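# Replace failed memory modules in the open bench servers

## Task

In each open server on the bench, make sure every slot of the middle memory bank ends up holding a working module with both of its latches locked. A lit lamp at the end of a slot marks the module originally in that slot as failed, and that lamp never turns off. Swap such modules for spares taken from the trays, and leave no loose item inside any server.

## Robot and tools

Robot: two 6-joint arms, left_arm and right_arm, each ending in a two-finger gripper. Joint order for every row and every per-joint list is waist, shoulder, elbow, forearm roll, wrist pitch, wrist roll. Stated ranges in radians: waist -6.283 to 6.283, shoulder -2.304 to 2.304, elbow -4.224 to 0.061, forearm roll -6.283 to 6.283, wrist pitch -2.164 to 2.164, wrist roll -6.283 to 6.283. True stops may differ from these by up to 0.010 rad.

Frames: the scene frame has its origin at table-top height, halfway between the arms' nominal bases. +z points up, +x points out over the table, and left_arm sits on the +y side. Image left and right do not match arm names. Calibrated bases: left_arm at (+0.012, +0.405, +0.042) m and right_arm at (+0.067, -0.354, +0.042) m, both nearly unrotated, with up as +z. Each arm reports its hand pose, velocities and wrist camera pose in its own base frame. Fixed cameras use the scene frame. Reported hand poses can be off by a few cm, more when the arm is stretched far.

Row format: one flat list of 14 numbers covering both arms, even if only one moves. The first 7 are left_arm: six absolute joint target angles (rad), then gripper opening. The next 7 are right_arm in the same order. Opening is absolute on a scale from -1 (closed) to +1 (fully open). A target more than 0.010 rad outside a joint's range, and further out than its last reported angle, gets the call rejected. Targets past a real stop are clipped, and the result may then print "joint sent to its limit".

execute_actions(actions, cameras): actions is a list of actions. Each action is a table of up to 15 rows, one row per 1/30 s control step. If a table is shorter than 15 rows, its last row is held for the remaining steps. An empty list just returns the current state and images. cameras picks which images come back: omitted, null or ["all"] gives all, [] gives none, and an unknown name invalidates the call.

Drive limits:
- Each joint target moves at most 3.14 rad/s and takes 0.16 s to ramp up to that speed.
- Per step, a target can lead its measured angle by no more than 0.692 rad.
- If targets would move a gripper more than 70 mm from where it is, that arm's targets are scaled back.
- To keep a joint still, resend its value from "Joint targets".
- To leave a gripper alone, resend its current command; 0 is a real command, not a no-op.

move(target, speed, blend, opening_speed, blocking, cameras): target is one 14-number row or a list of up to 15 rows, all absolute joint angles plus openings. Every joint travels in sync, so grippers trace curves, and the paths do not avoid obstacles or the other arm.
- speed is in rad/s for the joint with the farthest to go, from 0.01 to 3.14, default 0.5. Give one value, or one per target.
- blend is in rad and rounds corners at intermediate targets (default 0).
- opening_speed is in opening units per second, at least 0.2.
- blocking=false returns after about 0.5 s while the motion continues; a new move replaces a running one.
The whole list shares 10 s, and paths longer than that stop short. Changed gripper values in later rows apply only once everything is at rest at that row. The result adds a "move:" line giving the outcome: done, off_target (resting more than 0.01 rad from target), moving, held, or fault. It also adds limits=held when steps were withheld. Neither done nor off_target tells you about contact.

Other tools:
- wait(seconds): 0 to 10 s. Arms hold their last command, and a running move carries on.
- stop(): brakes the running move; it needs braking distance.
- zoom_image(camera, region): region is [x0, y0, x1, y1] in pixels of that camera's latest image, at most 504x504. It only works on cameras included in the newest result.
- clear_fault(arm): clears a reported torque fault on left_arm or right_arm.
- finished_scene(scene): the current scene's number (1 to 2). Call it only when the goal holds without the robot; it is irreversible.

Cameras: cam_head_left, cam_head_right, cam_high, cam_low, cam_left_wrist, cam_right_wrist, each 896x504. Calibration numbers come with the session. A wrist image may lag slightly while its arm moves.

Result lines:
- Joint positions and Joint velocities: one block per arm in joint order (rad, rad/s), plus the finger pad gap (m; 0.084 when fully open). "within noise" means the arm is at rest.
- Joint targets: what the drives are heading toward now.
- Tool commands: the present gripper commands.
- grip_measured: the measured opening on the command scale.
- end_effector_position, end_effector_quat_wxyz and velocities, in the arm's base frame.
- Joint torques: total drive output, offset and noisy; positive means toward a larger angle.
- Step readings: sampled joint angles during actions.
- "joint command not followed": the inter-arm clearance check altered or withheld targets.
- MOTOR HOT from 65 °C; OVER-TEMPERATURE FAULT at 80 °C, which brakes that arm for 30 to 60 s or more.

Gripper geometry: the fingers point along the gripper's +z and close along its y. end_effector_position is the closed-pad midpoint, about 2 cm behind the fingertips. When closing, the tips advance about 10 mm, mostly while the gap is above 40 mm. To hold a part, command an opening clearly below grip_measured; the lower the command, the harder the squeeze (about 24 N per pad).

Avoid:
- Dropping or releasing moving parts.
- Fast impacts; faster motion or a target deeper past contact means more force.
- Grippers or arms pressing on each other, which can fail the task.
- Anything falling off or being left off the table.
Contact torque reaching a joint's limit causes a torque fault: the arm backs off slightly and stops until you call clear_fault. Load limits in N m: waist 55.8, shoulder 55.8, elbow 46.5, forearm roll 25.1, wrist pitch 15, wrist roll 16.5. A held weight counts toward these. A motor held at its torque limit for 1 s faults the same way. Long reaches, heavy loads and pushing against unreachable poses heat motors. The simulation keeps running while you think. Loose objects may occasionally be nudged by outside pushes.

Each tool is called after "Emit:" by a JSON object that holds its "api" and its "payload".

## Session

Emit:
{"api": "execute_actions", "payload": {"actions": []}}

Scene clock: 0.00 s.
left_arm: end_effector_position=(+0.6656, -0.1764, +0.2288) grip_measured=+1.00 end_effector_quat_wxyz=(+0.003, +0.966, +0.129, +0.223) | right_arm: end_effector_position=(+0.6604, -0.5179, +0.2640) grip_measured=+1.00 end_effector_quat_wxyz=(+0.299, +0.742, -0.414, +0.434)
Joint positions: left_arm=[-0.325 -0.57 -1.233 0.653 -0.313 -1.18 0.084] | right_arm=[-0.518 -0.804 -1.418 -2.181 -0.658 2.491 0.084]
Joint velocities: within noise
Joint torques (N m): no reading
Motor temperatures (°C): left_arm=[23 33 34 30 32 31] | right_arm=[28 28 33 30 33 27]
Joint targets: left_arm=[-0.325 -0.570 -1.233 0.653 -0.313 -1.180] | right_arm=[-0.518 -0.804 -1.418 -2.181 -0.658 2.491]
Tool commands: left_gripper/opening=+1.0 right_gripper/opening=+1.0

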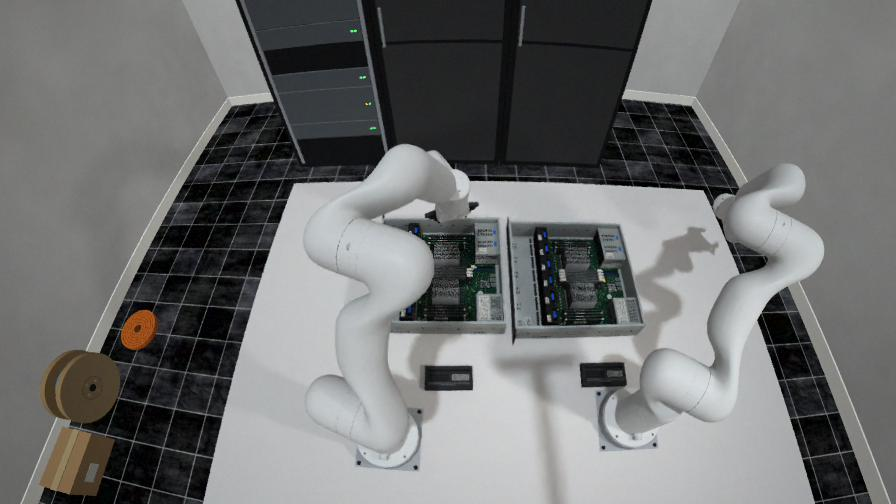

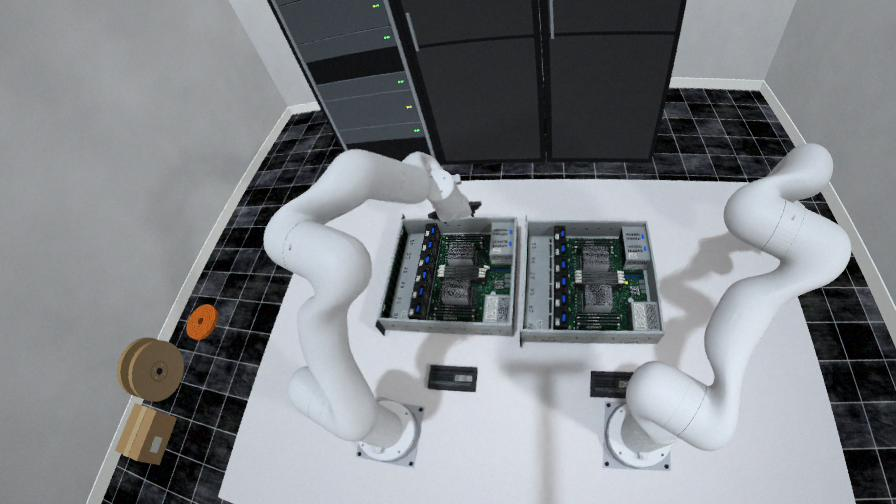

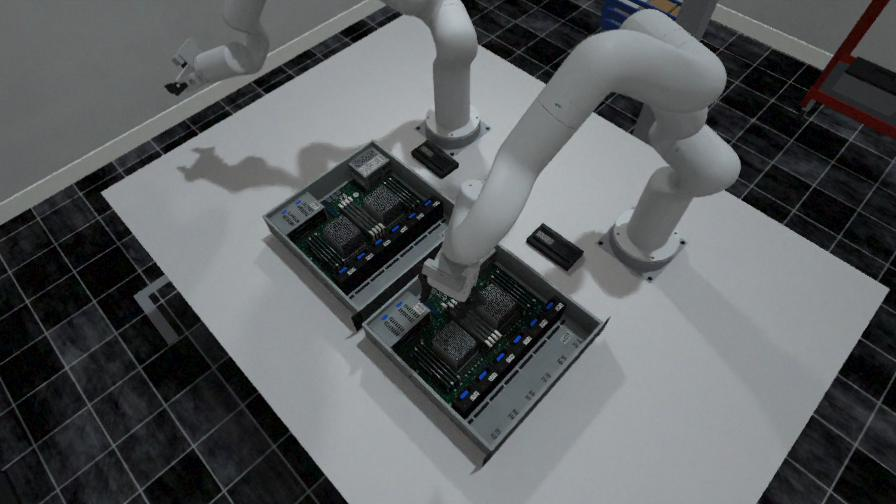

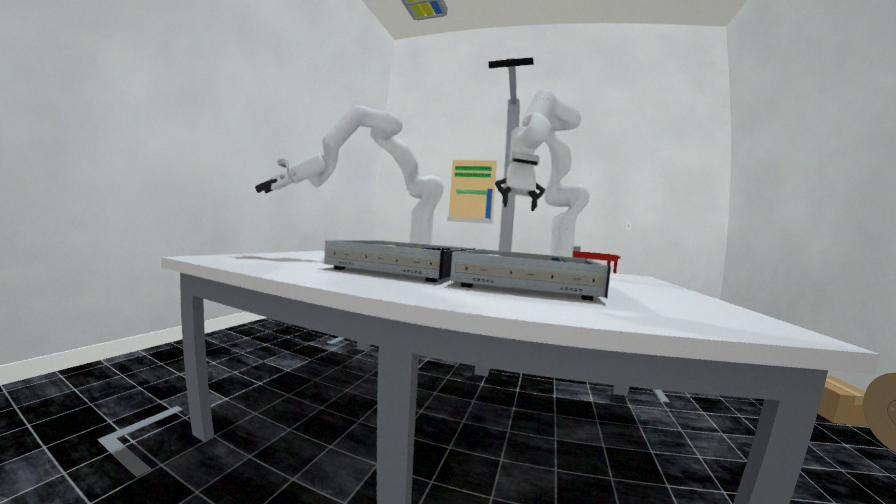

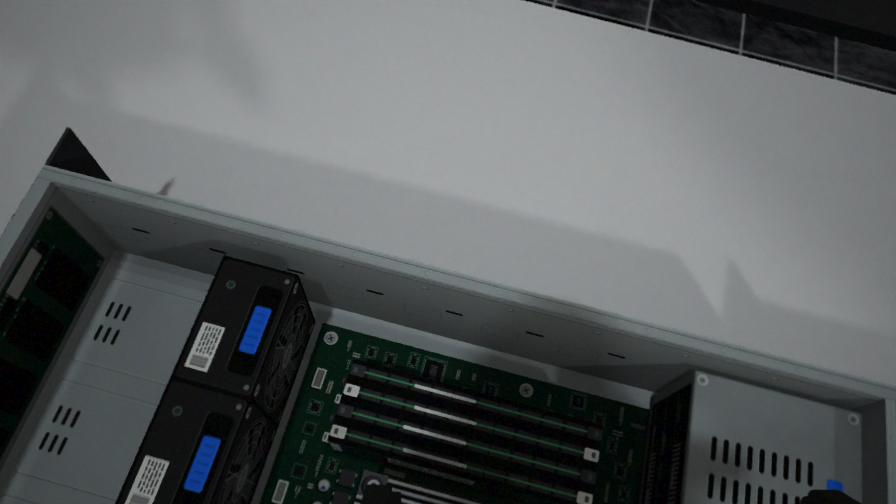

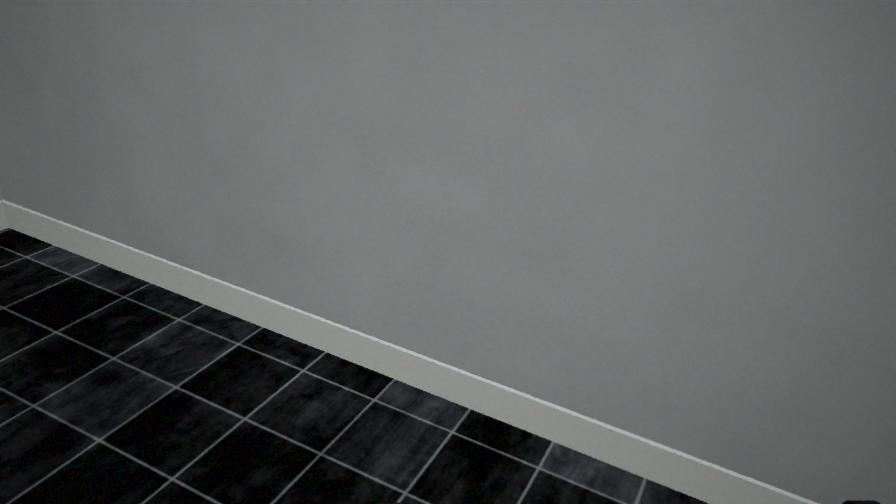

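Emit:
{"api": "zoom_image", "payload": {"camera": "cam_head_left", "region": [370, 190, 670, 360]}}

Emit:
{"api": "zoom_image", "payload": {"camera": "cam_head_right", "region": [370, 190, 670, 360]}}

Emit:
{"api": "zoom_image", "payload": {"camera": "cam_high", "region": [250, 130, 620, 340]}}

Emit:
{"api": "zoom_image", "payload": {"camera": "cam_head_right", "region": [410, 230, 510, 330]}}

Emit:
{"api": "zoom_image", "payload": {"camera": "cam_head_right", "region": [550, 230, 660, 335]}}

Emit:
{"api": "zoom_image", "payload": {"camera": "cam_head_left", "region": [400, 350, 640, 400]}}

Scaled by 1.680 from the camera's 896x504 image, which has a finer 1280x720 frame.

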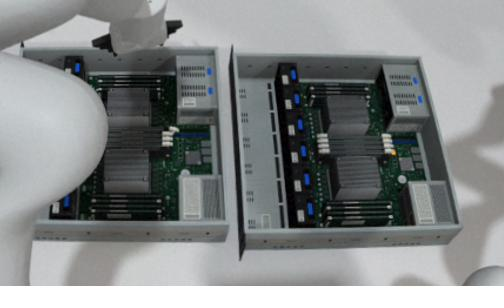

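Scaled by 1.680 from the camera's 896x504 image, which has a finer 1280x720 frame.

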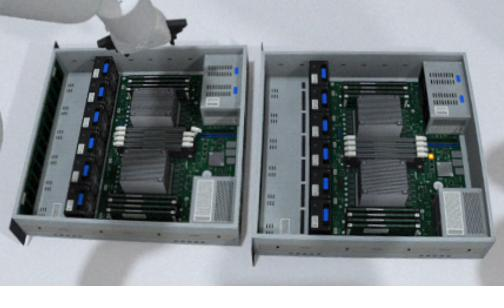

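Scaled by 1.362 from the camera's 896x504 image, which has a finer 1280x720 frame.

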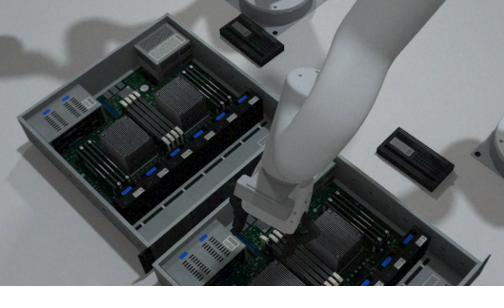

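Scaled by 5.040 from the camera's 896x504 image, which has a finer 1280x720 frame.

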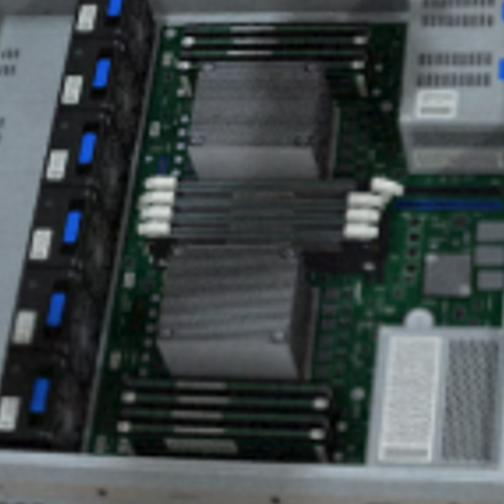

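Scaled by 4.582 from the camera's 896x504 image, which has a finer 1280x720 frame.

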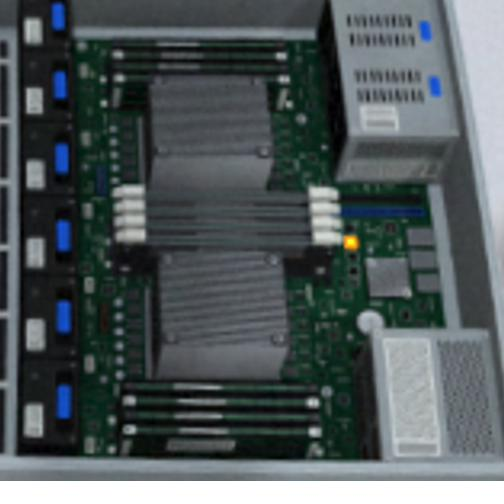

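Scaled by 2.100 from the camera's 896x504 image, which has a finer 1280x720 frame.

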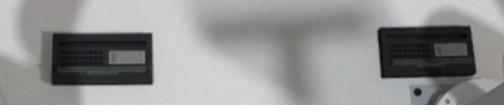

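Emit:
{"api": "move", "payload": {"target": [-0.372, -0.6824, -1.4701, 0.0, -0.7877, -1.9468, 1.0, 0.3713, -0.3268, -0.9436, 0.0, -0.6168, 1.9201, 1.0], "speed": 0.8}}

Scene clock: 17.03 s.
left_arm: end_effector_position=(+0.6090, -0.2376, +0.2280) grip_measured=+1.00 end_effector_quat_wxyz=(+0.000, +0.706, +0.709, +0.000) | right_arm: end_effector_position=(+0.4603, +0.1792, +0.2281) grip_measured=+1.00 end_effector_quat_wxyz=(+0.000, +0.715, -0.699, +0.000)
Joint positions: left_arm=[-0.372 -0.682 -1.47 0 -0.788 -1.947 0.084] | right_arm=[0.371 -0.327 -0.944 0 -0.617 1.92 0.084]
Joint velocities: within noise
Joint torques (N m): left_arm=[-10.79 49.95 -22.98 -1.03 -3.36 -1.03] | right_arm=[8.23 46.07 -15.78 4.19 1.89 -1.91]
Motor temperatures (°C): left_arm=[23 33 35 30 33 31] | right_arm=[28 29 34 30 33 27]
Joint targets: left_arm=[-0.372 -0.682 -1.470 0.000 -0.788 -1.947] | right_arm=[0.371 -0.327 -0.944 0.000 -0.617 1.920]
move: done
camera_calibration:
cam_left_wrist: T_world_to_cam=[[0.999955, 0.00216536, -0.00927899, -0.569584], [0.00228491, -0.999914, 0.0128928, -0.177408], [-0.00925028, -0.0129134, -0.999874, 0.361387], [0, 0, 0, 1]] pos_world=[0.573306, -0.171493, 0.358343]
cam_right_wrist: T_world_to_cam=[[-0.999948, -0.00160256, -0.0100621, 0.497666], [-0.00152016, 0.999965, -0.00819205, -0.113142], [0.0100749, -0.00817633, -0.999916, 0.355459], [0, 0, 0, 1]] pos_world=[0.493887, 0.116842, 0.35951]

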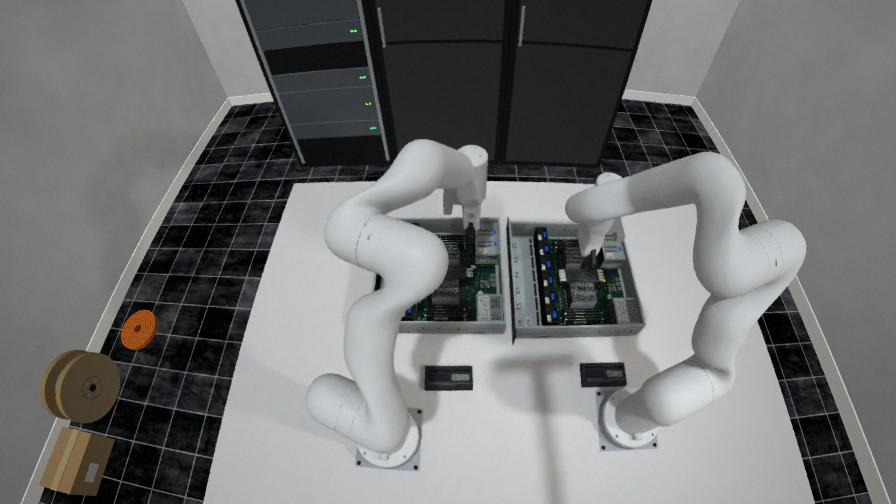

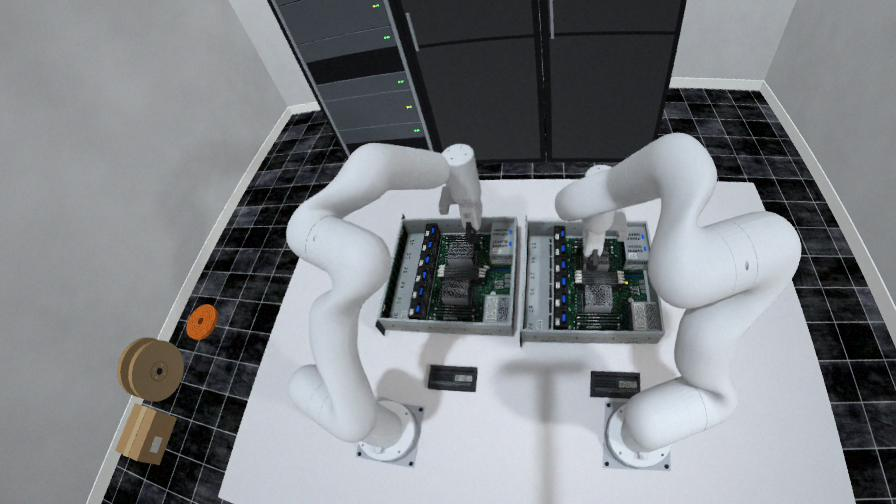

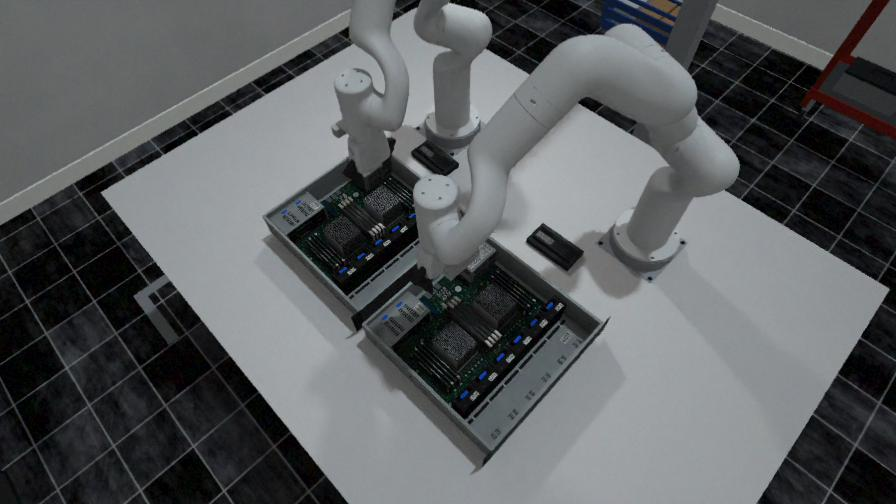

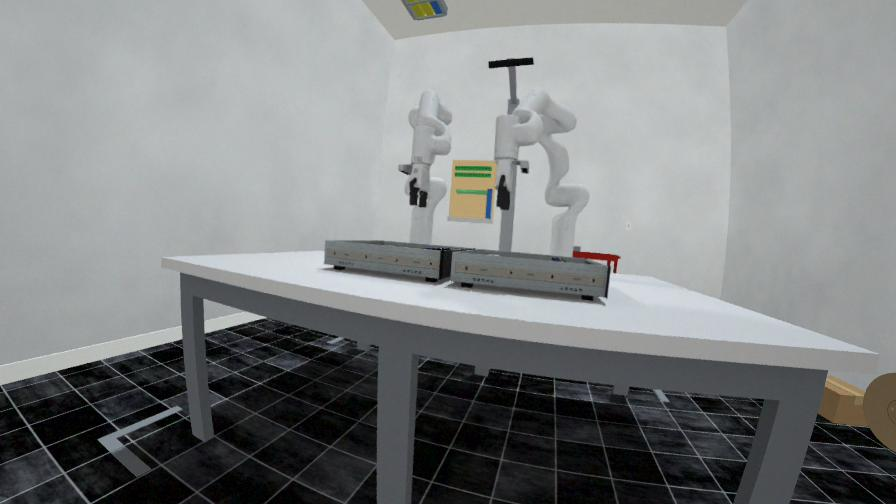

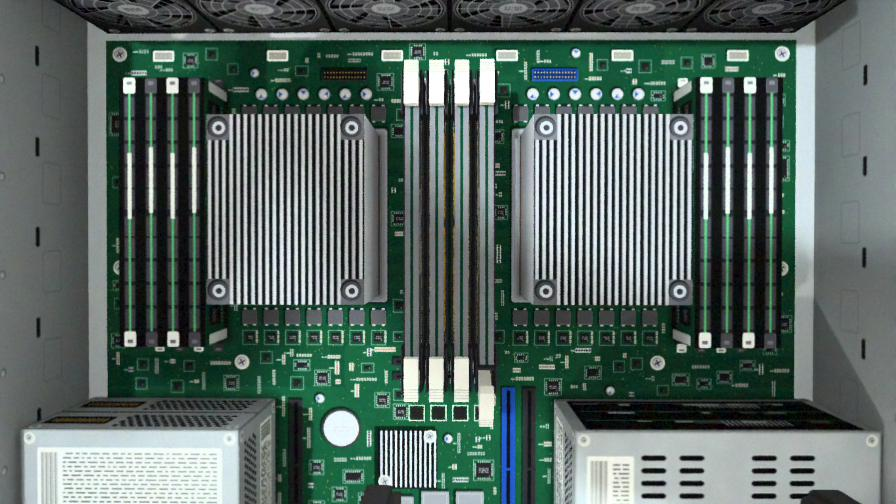

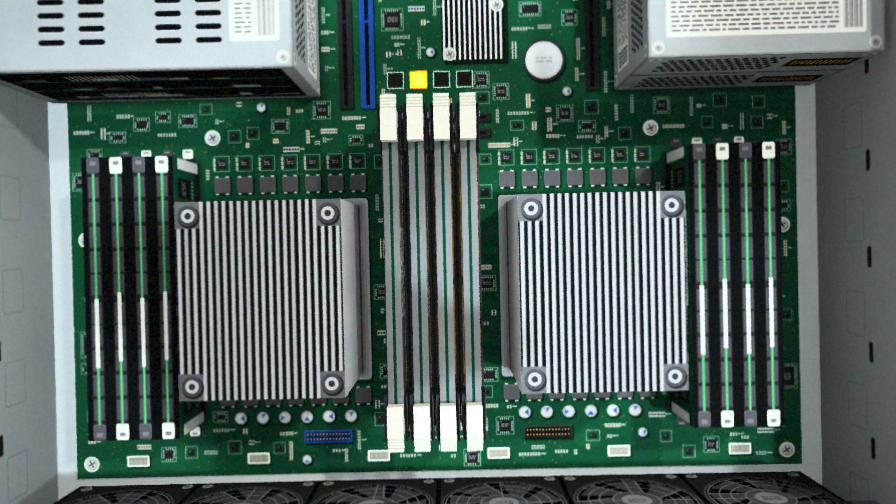

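Emit:
{"api": "zoom_image", "payload": {"camera": "cam_left_wrist", "region": [380, 40, 520, 240]}}

Emit:
{"api": "zoom_image", "payload": {"camera": "cam_left_wrist", "region": [370, 320, 530, 440]}}

Emit:
{"api": "zoom_image", "payload": {"camera": "cam_left_wrist", "region": [370, 40, 530, 160]}}

Emit:
{"api": "zoom_image", "payload": {"camera": "cam_right_wrist", "region": [350, 60, 510, 180]}}

Emit:
{"api": "zoom_image", "payload": {"camera": "cam_right_wrist", "region": [350, 370, 510, 490]}}

Scaled by 2.520 from the camera's 896x504 image, which has a finer 1280x720 frame.

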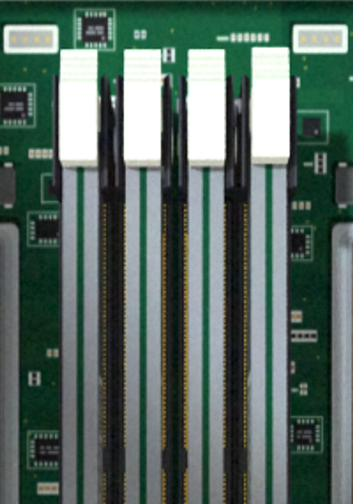

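Scaled by 3.150 from the camera's 896x504 image, which has a finer 1280x720 frame.

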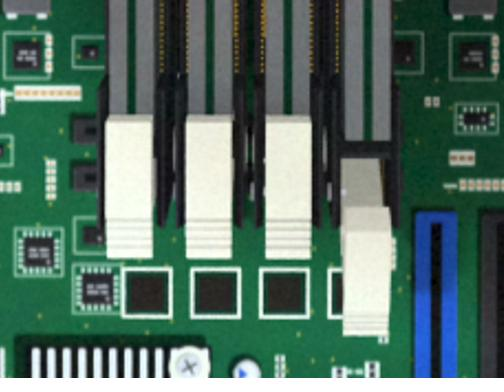

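Scaled by 3.150 from the camera's 896x504 image, which has a finer 1280x720 frame.

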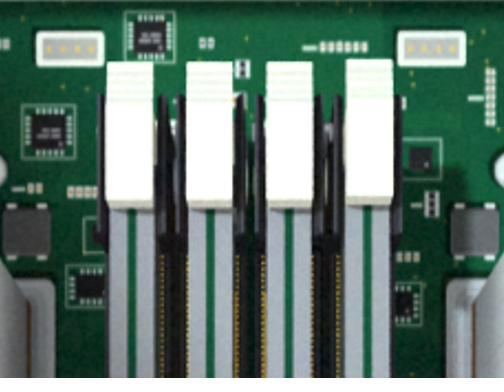

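Scaled by 3.150 from the camera's 896x504 image, which has a finer 1280x720 frame.

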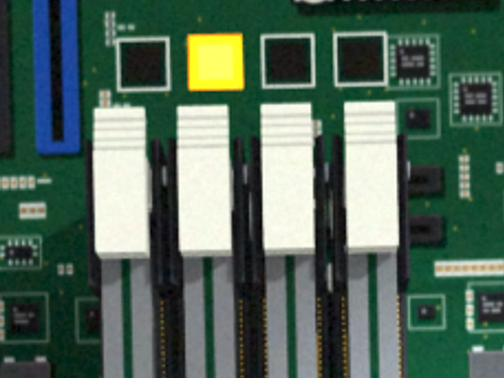

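Scaled by 3.150 from the camera's 896x504 image, which has a finer 1280x720 frame.

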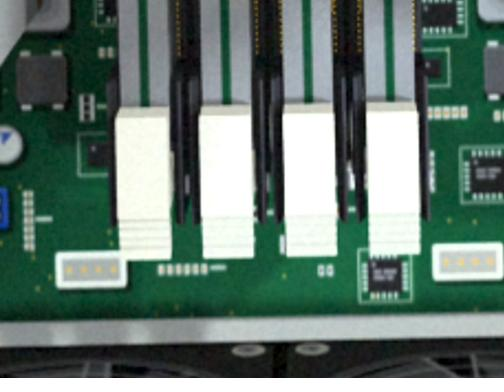

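Emit:
{"api": "move", "payload": {"target": [-0.8199, 0.0113, -0.5483, 0.0, -0.5596, -2.3947, 1.0, 0.3713, -0.3268, -0.9436, 0.0, -0.6168, 1.9201, 1.0], "speed": 0.8}}

Emit:
{"api": "zoom_image", "payload": {"camera": "cam_left_wrist", "region": [200, 100, 704, 400]}}

Scene clock: 36.87 s.
left_arm: end_effector_position=(+0.2381, -0.2551, +0.2281) grip_measured=+1.00 end_effector_quat_wxyz=(+0.000, +0.706, +0.709, +0.000) | right_arm: end_effector_position=(+0.4603, +0.1792, +0.2281) grip_measured=+1.00 end_effector_quat_wxyz=(+0.000, +0.715, -0.699, +0.000)
Joint positions: left_arm=[-0.82 0.011 -0.548 0 -0.56 -2.395 0.084] | right_arm=[0.371 -0.327 -0.944 0 -0.617 1.92 0.084]
Joint velocities: within noise
Joint torques (N m): left_arm=[-11.59 34.99 -10.98 0.38 3.27 -1.05] | right_arm=[7.78 43.99 -25.36 2.87 1 -1.58]
Motor temperatures (°C): left_arm=[23 33 36 30 33 31] | right_arm=[28 30 35 30 33 27]
Joint targets: left_arm=[-0.820 0.011 -0.548 0.000 -0.560 -2.395] | right_arm=[0.371 -0.327 -0.944 0.000 -0.617 1.920]
move: done
camera_calibration:
cam_left_wrist: T_world_to_cam=[[0.999956, 0.00216662, -0.009179, -0.198697], [0.00228488, -0.999914, 0.0128931, -0.194061], [-0.00915028, -0.0129135, -0.999875, 0.35781], [0, 0, 0, 1]] pos_world=[0.202406, -0.188993, 0.358443]
cam_right_wrist: T_world_to_cam=[[-0.999948, -0.00160132, -0.0100621, 0.497566], [-0.00151892, 0.999965, -0.00819204, -0.113143], [0.0100749, -0.00817633, -0.999916, 0.35546], [0, 0, 0, 1]] pos_world=[0.493787, 0.116842, 0.35951]

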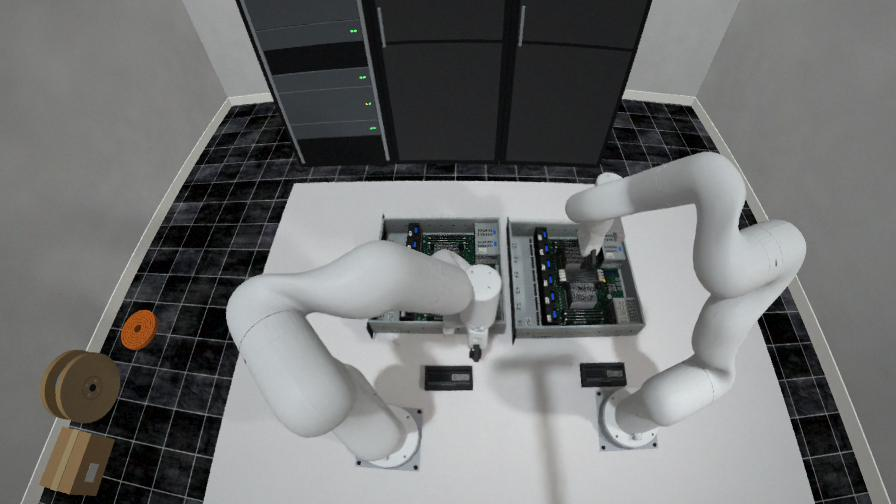

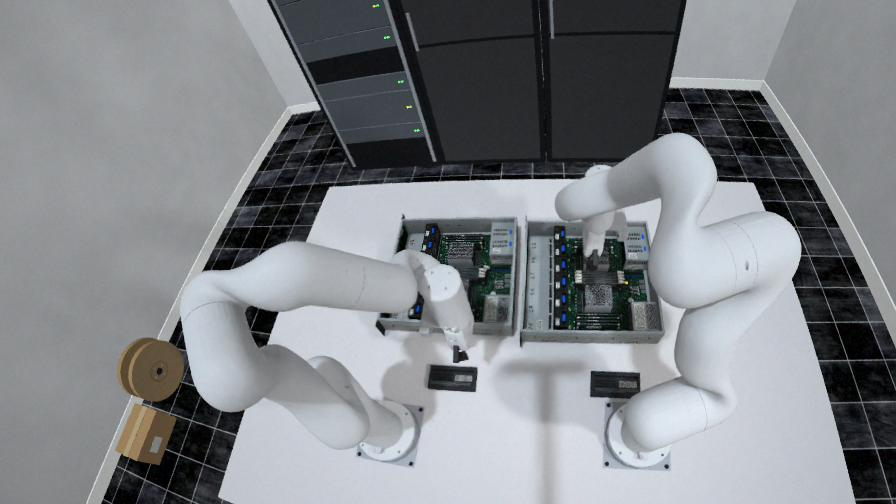

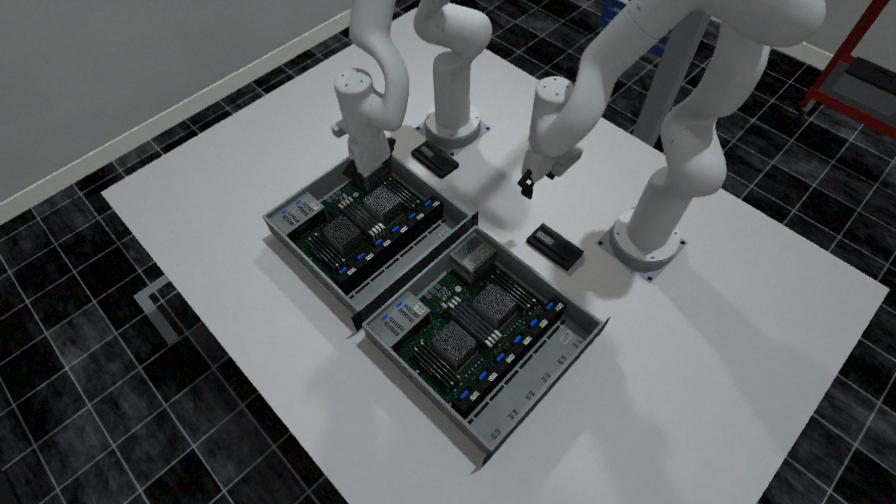

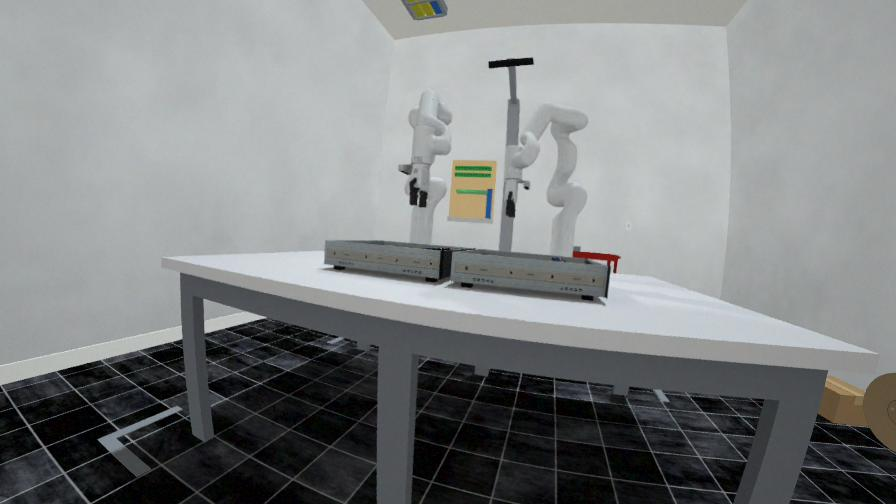

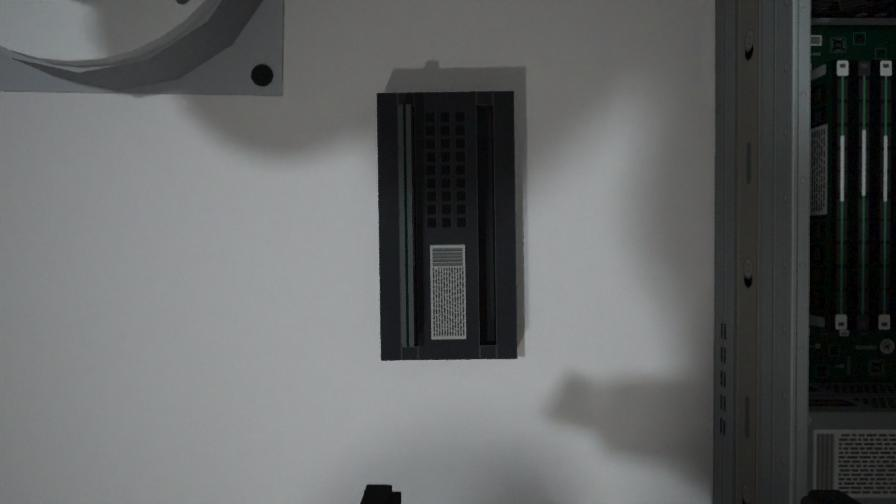

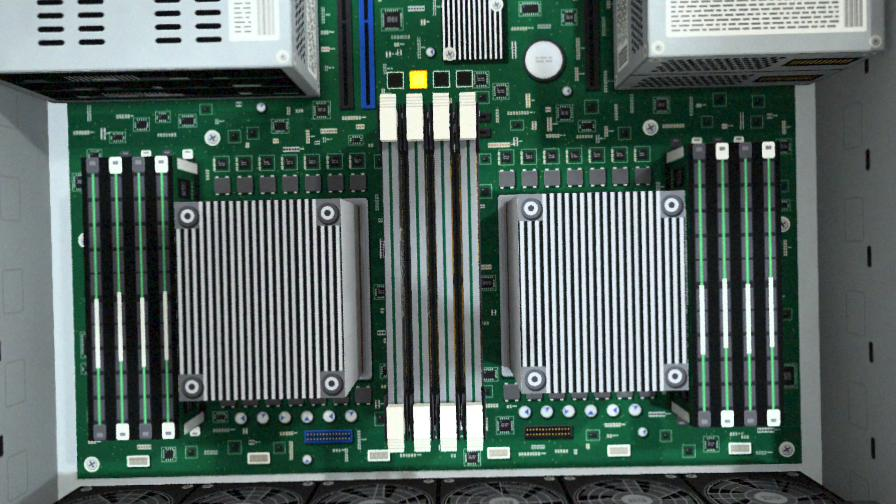

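Scaled by 1.000.

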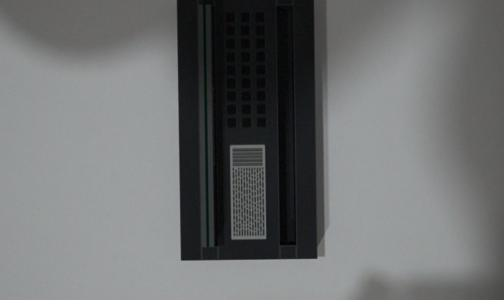

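Emit:
{"api": "zoom_image", "payload": {"camera": "cam_left_wrist", "region": [360, 80, 540, 230]}}

Emit:
{"api": "zoom_image", "payload": {"camera": "cam_left_wrist", "region": [360, 230, 540, 380]}}

Emit:
{"api": "zoom_image", "payload": {"camera": "cam_head_left", "region": [570, 350, 640, 400]}}

Scaled by 2.800 from the camera's 896x504 image, which has a finer 1280x720 frame.

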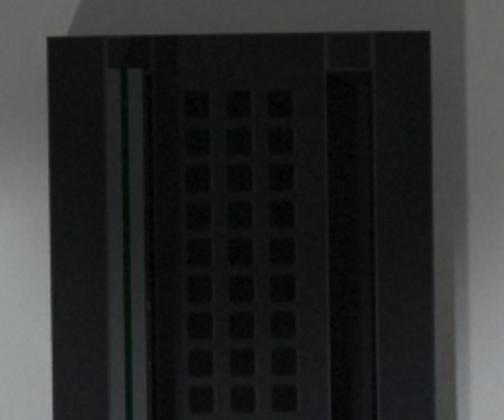

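Scaled by 2.800 from the camera's 896x504 image, which has a finer 1280x720 frame.

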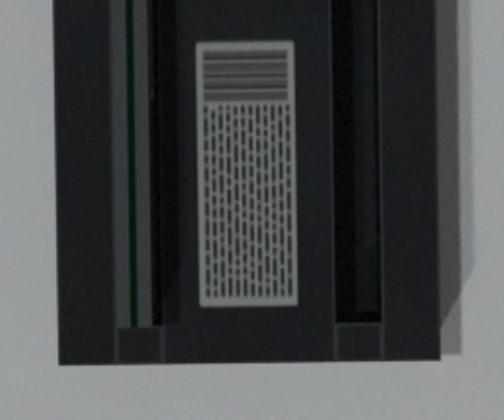

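Scaled by 7.200 from the camera's 896x504 image, which has a finer 1280x720 frame.

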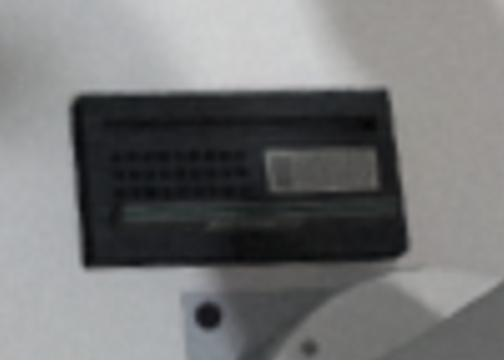

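Emit:
{"api": "zoom_image", "payload": {"camera": "cam_high", "region": [515, 215, 595, 275]}}

Emit:
{"api": "zoom_image", "payload": {"camera": "cam_high", "region": [400, 130, 470, 185]}}

Emit:
{"api": "zoom_image", "payload": {"camera": "cam_high", "region": [430, 280, 530, 355]}}

Emit:
{"api": "zoom_image", "payload": {"camera": "cam_high", "region": [330, 185, 410, 245]}}

Scaled by 6.300 from the camera's 896x504 image, which has a finer 1280x720 frame.

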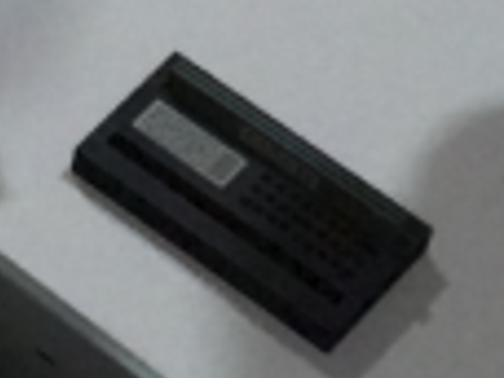

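Scaled by 7.200 from the camera's 896x504 image, which has a finer 1280x720 frame.

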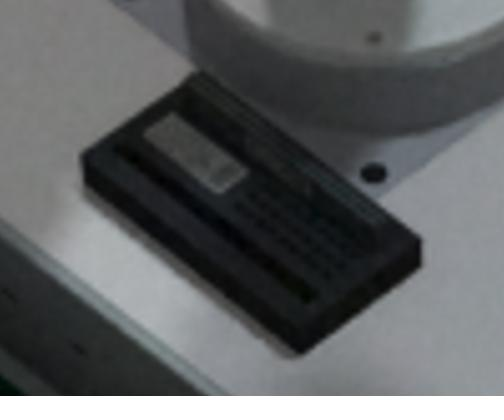

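Scaled by 5.040 from the camera's 896x504 image, which has a finer 1280x720 frame.

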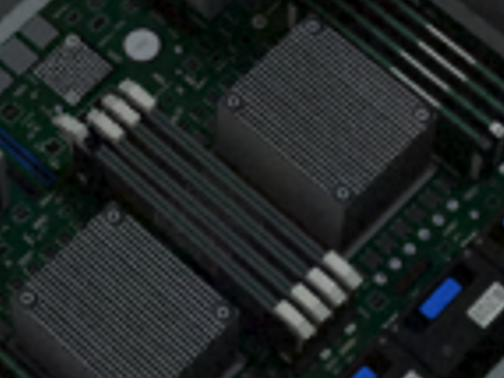

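Scaled by 6.300 from the camera's 896x504 image, which has a finer 1280x720 frame.

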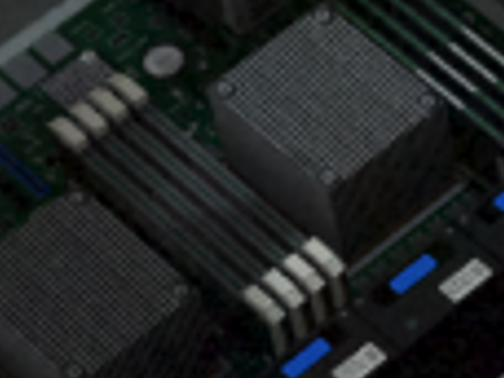

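Emit:
{"api": "move", "payload": {"target": [-0.372, -0.8146, -1.4361, 0.0, -0.6215, -1.9468, 0.0, 0.3713, -0.5048, -0.9087, 0.0, -0.4039, 1.9201, 0.0], "speed": 0.8}}

Scene clock: 43.40 s.
left_arm: end_effector_position=(+0.6089, -0.2376, +0.1281) grip_measured=-0.01 end_effector_quat_wxyz=(+0.000, +0.706, +0.709, +0.000) | right_arm: end_effector_position=(+0.4603, +0.1792, +0.1281) grip_measured=-0.01 end_effector_quat_wxyz=(+0.000, +0.715, -0.699, +0.000)
Joint positions: left_arm=[-0.372 -0.814 -1.436 0 -0.622 -1.947 0.044] | right_arm=[0.371 -0.505 -0.909 0 -0.404 1.92 0.044]
Joint velocities: within noise
Joint torques (N m): left_arm=[15.5 53.86 -21.68 1.14 -3.36 1.16] | right_arm=[8.66 18.62 -12.51 1.17 1.88 -1.48]
Motor temperatures (°C): left_arm=[23 33 37 30 33 31] | right_arm=[28 30 35 30 33 27]
Joint targets: left_arm=[-0.372 -0.815 -1.436 0.000 -0.622 -1.947] | right_arm=[0.371 -0.505 -0.909 0.000 -0.404 1.920]
move: done
camera_calibration:
cam_left_wrist: T_world_to_cam=[[0.999955, 0.00216536, -0.00927899, -0.570409], [0.00228491, -0.999914, 0.0128928, -0.176221], [-0.00925028, -0.0129134, -0.999874, 0.261597], [0, 0, 0, 1]] pos_world=[0.573206, -0.171593, 0.258543]
cam_right_wrist: T_world_to_cam=[[-0.999948, -0.00160132, -0.0100621, 0.49666], [-0.00151892, 0.999965, -0.00819204, -0.113962], [0.0100749, -0.00817633, -0.999916, 0.255468], [0, 0, 0, 1]] pos_world=[0.493887, 0.116842, 0.25951]

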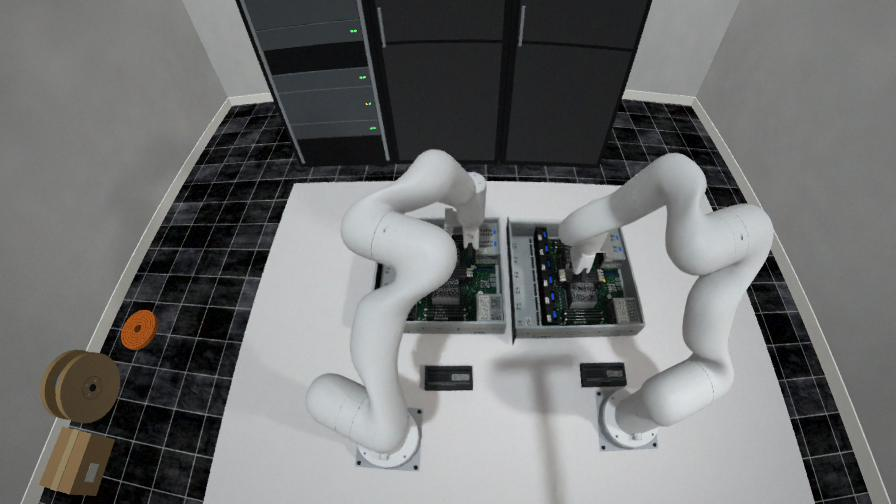

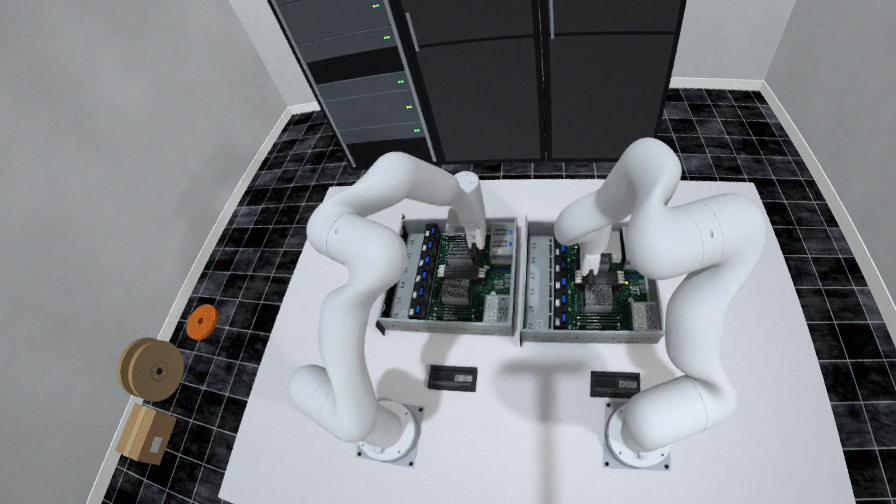

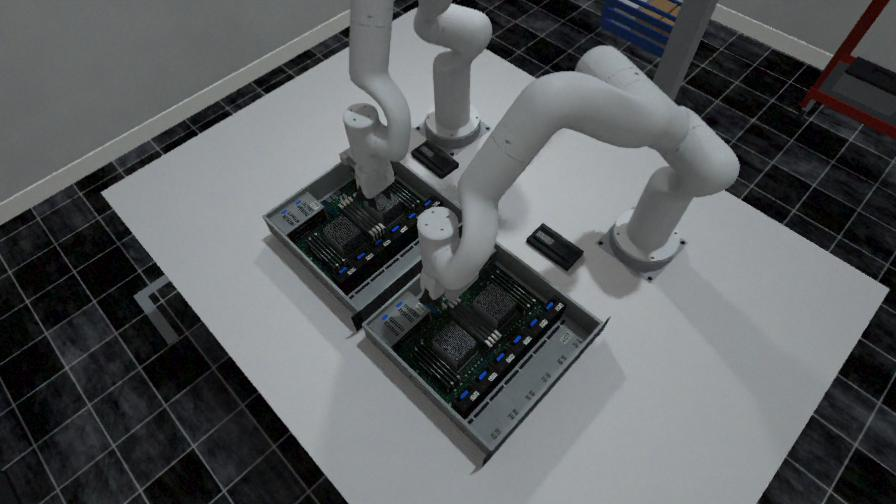

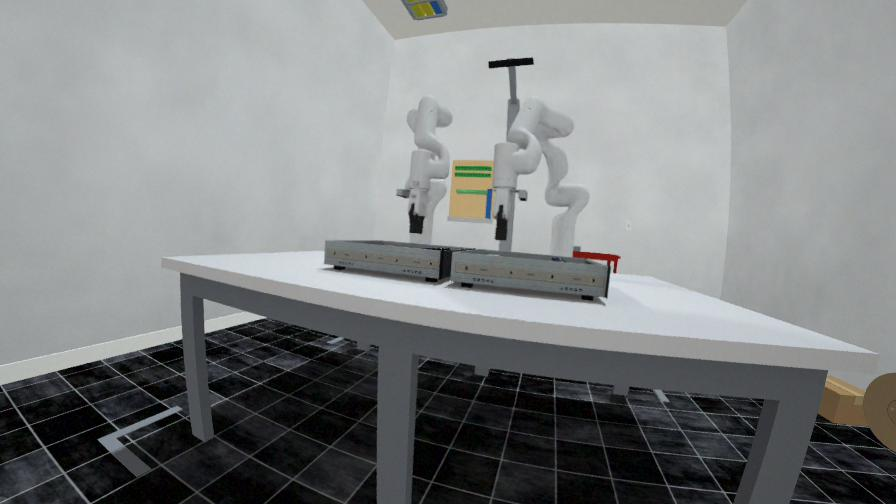

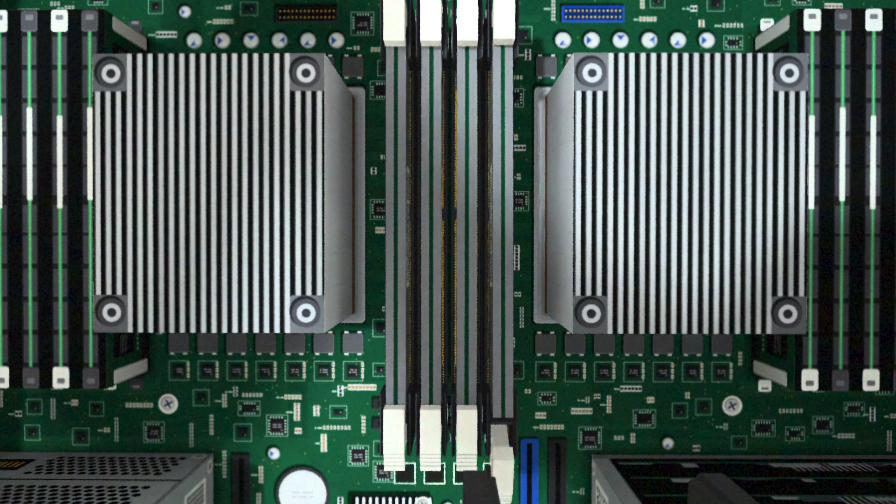

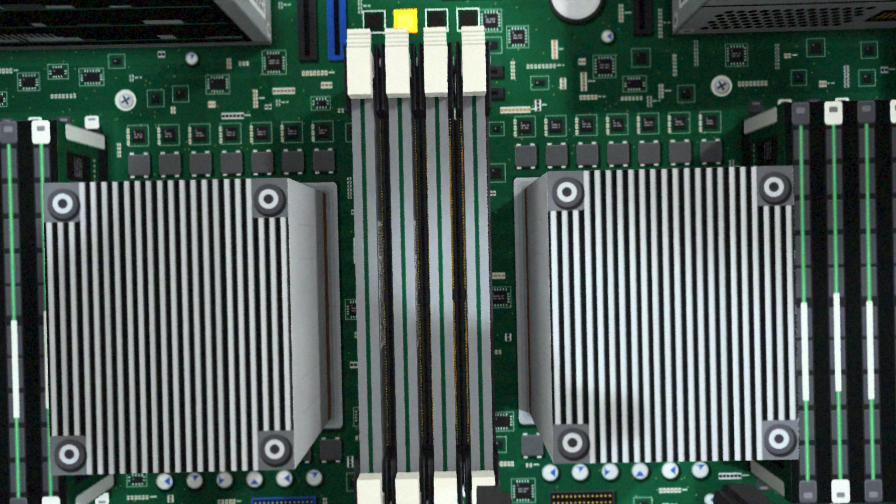

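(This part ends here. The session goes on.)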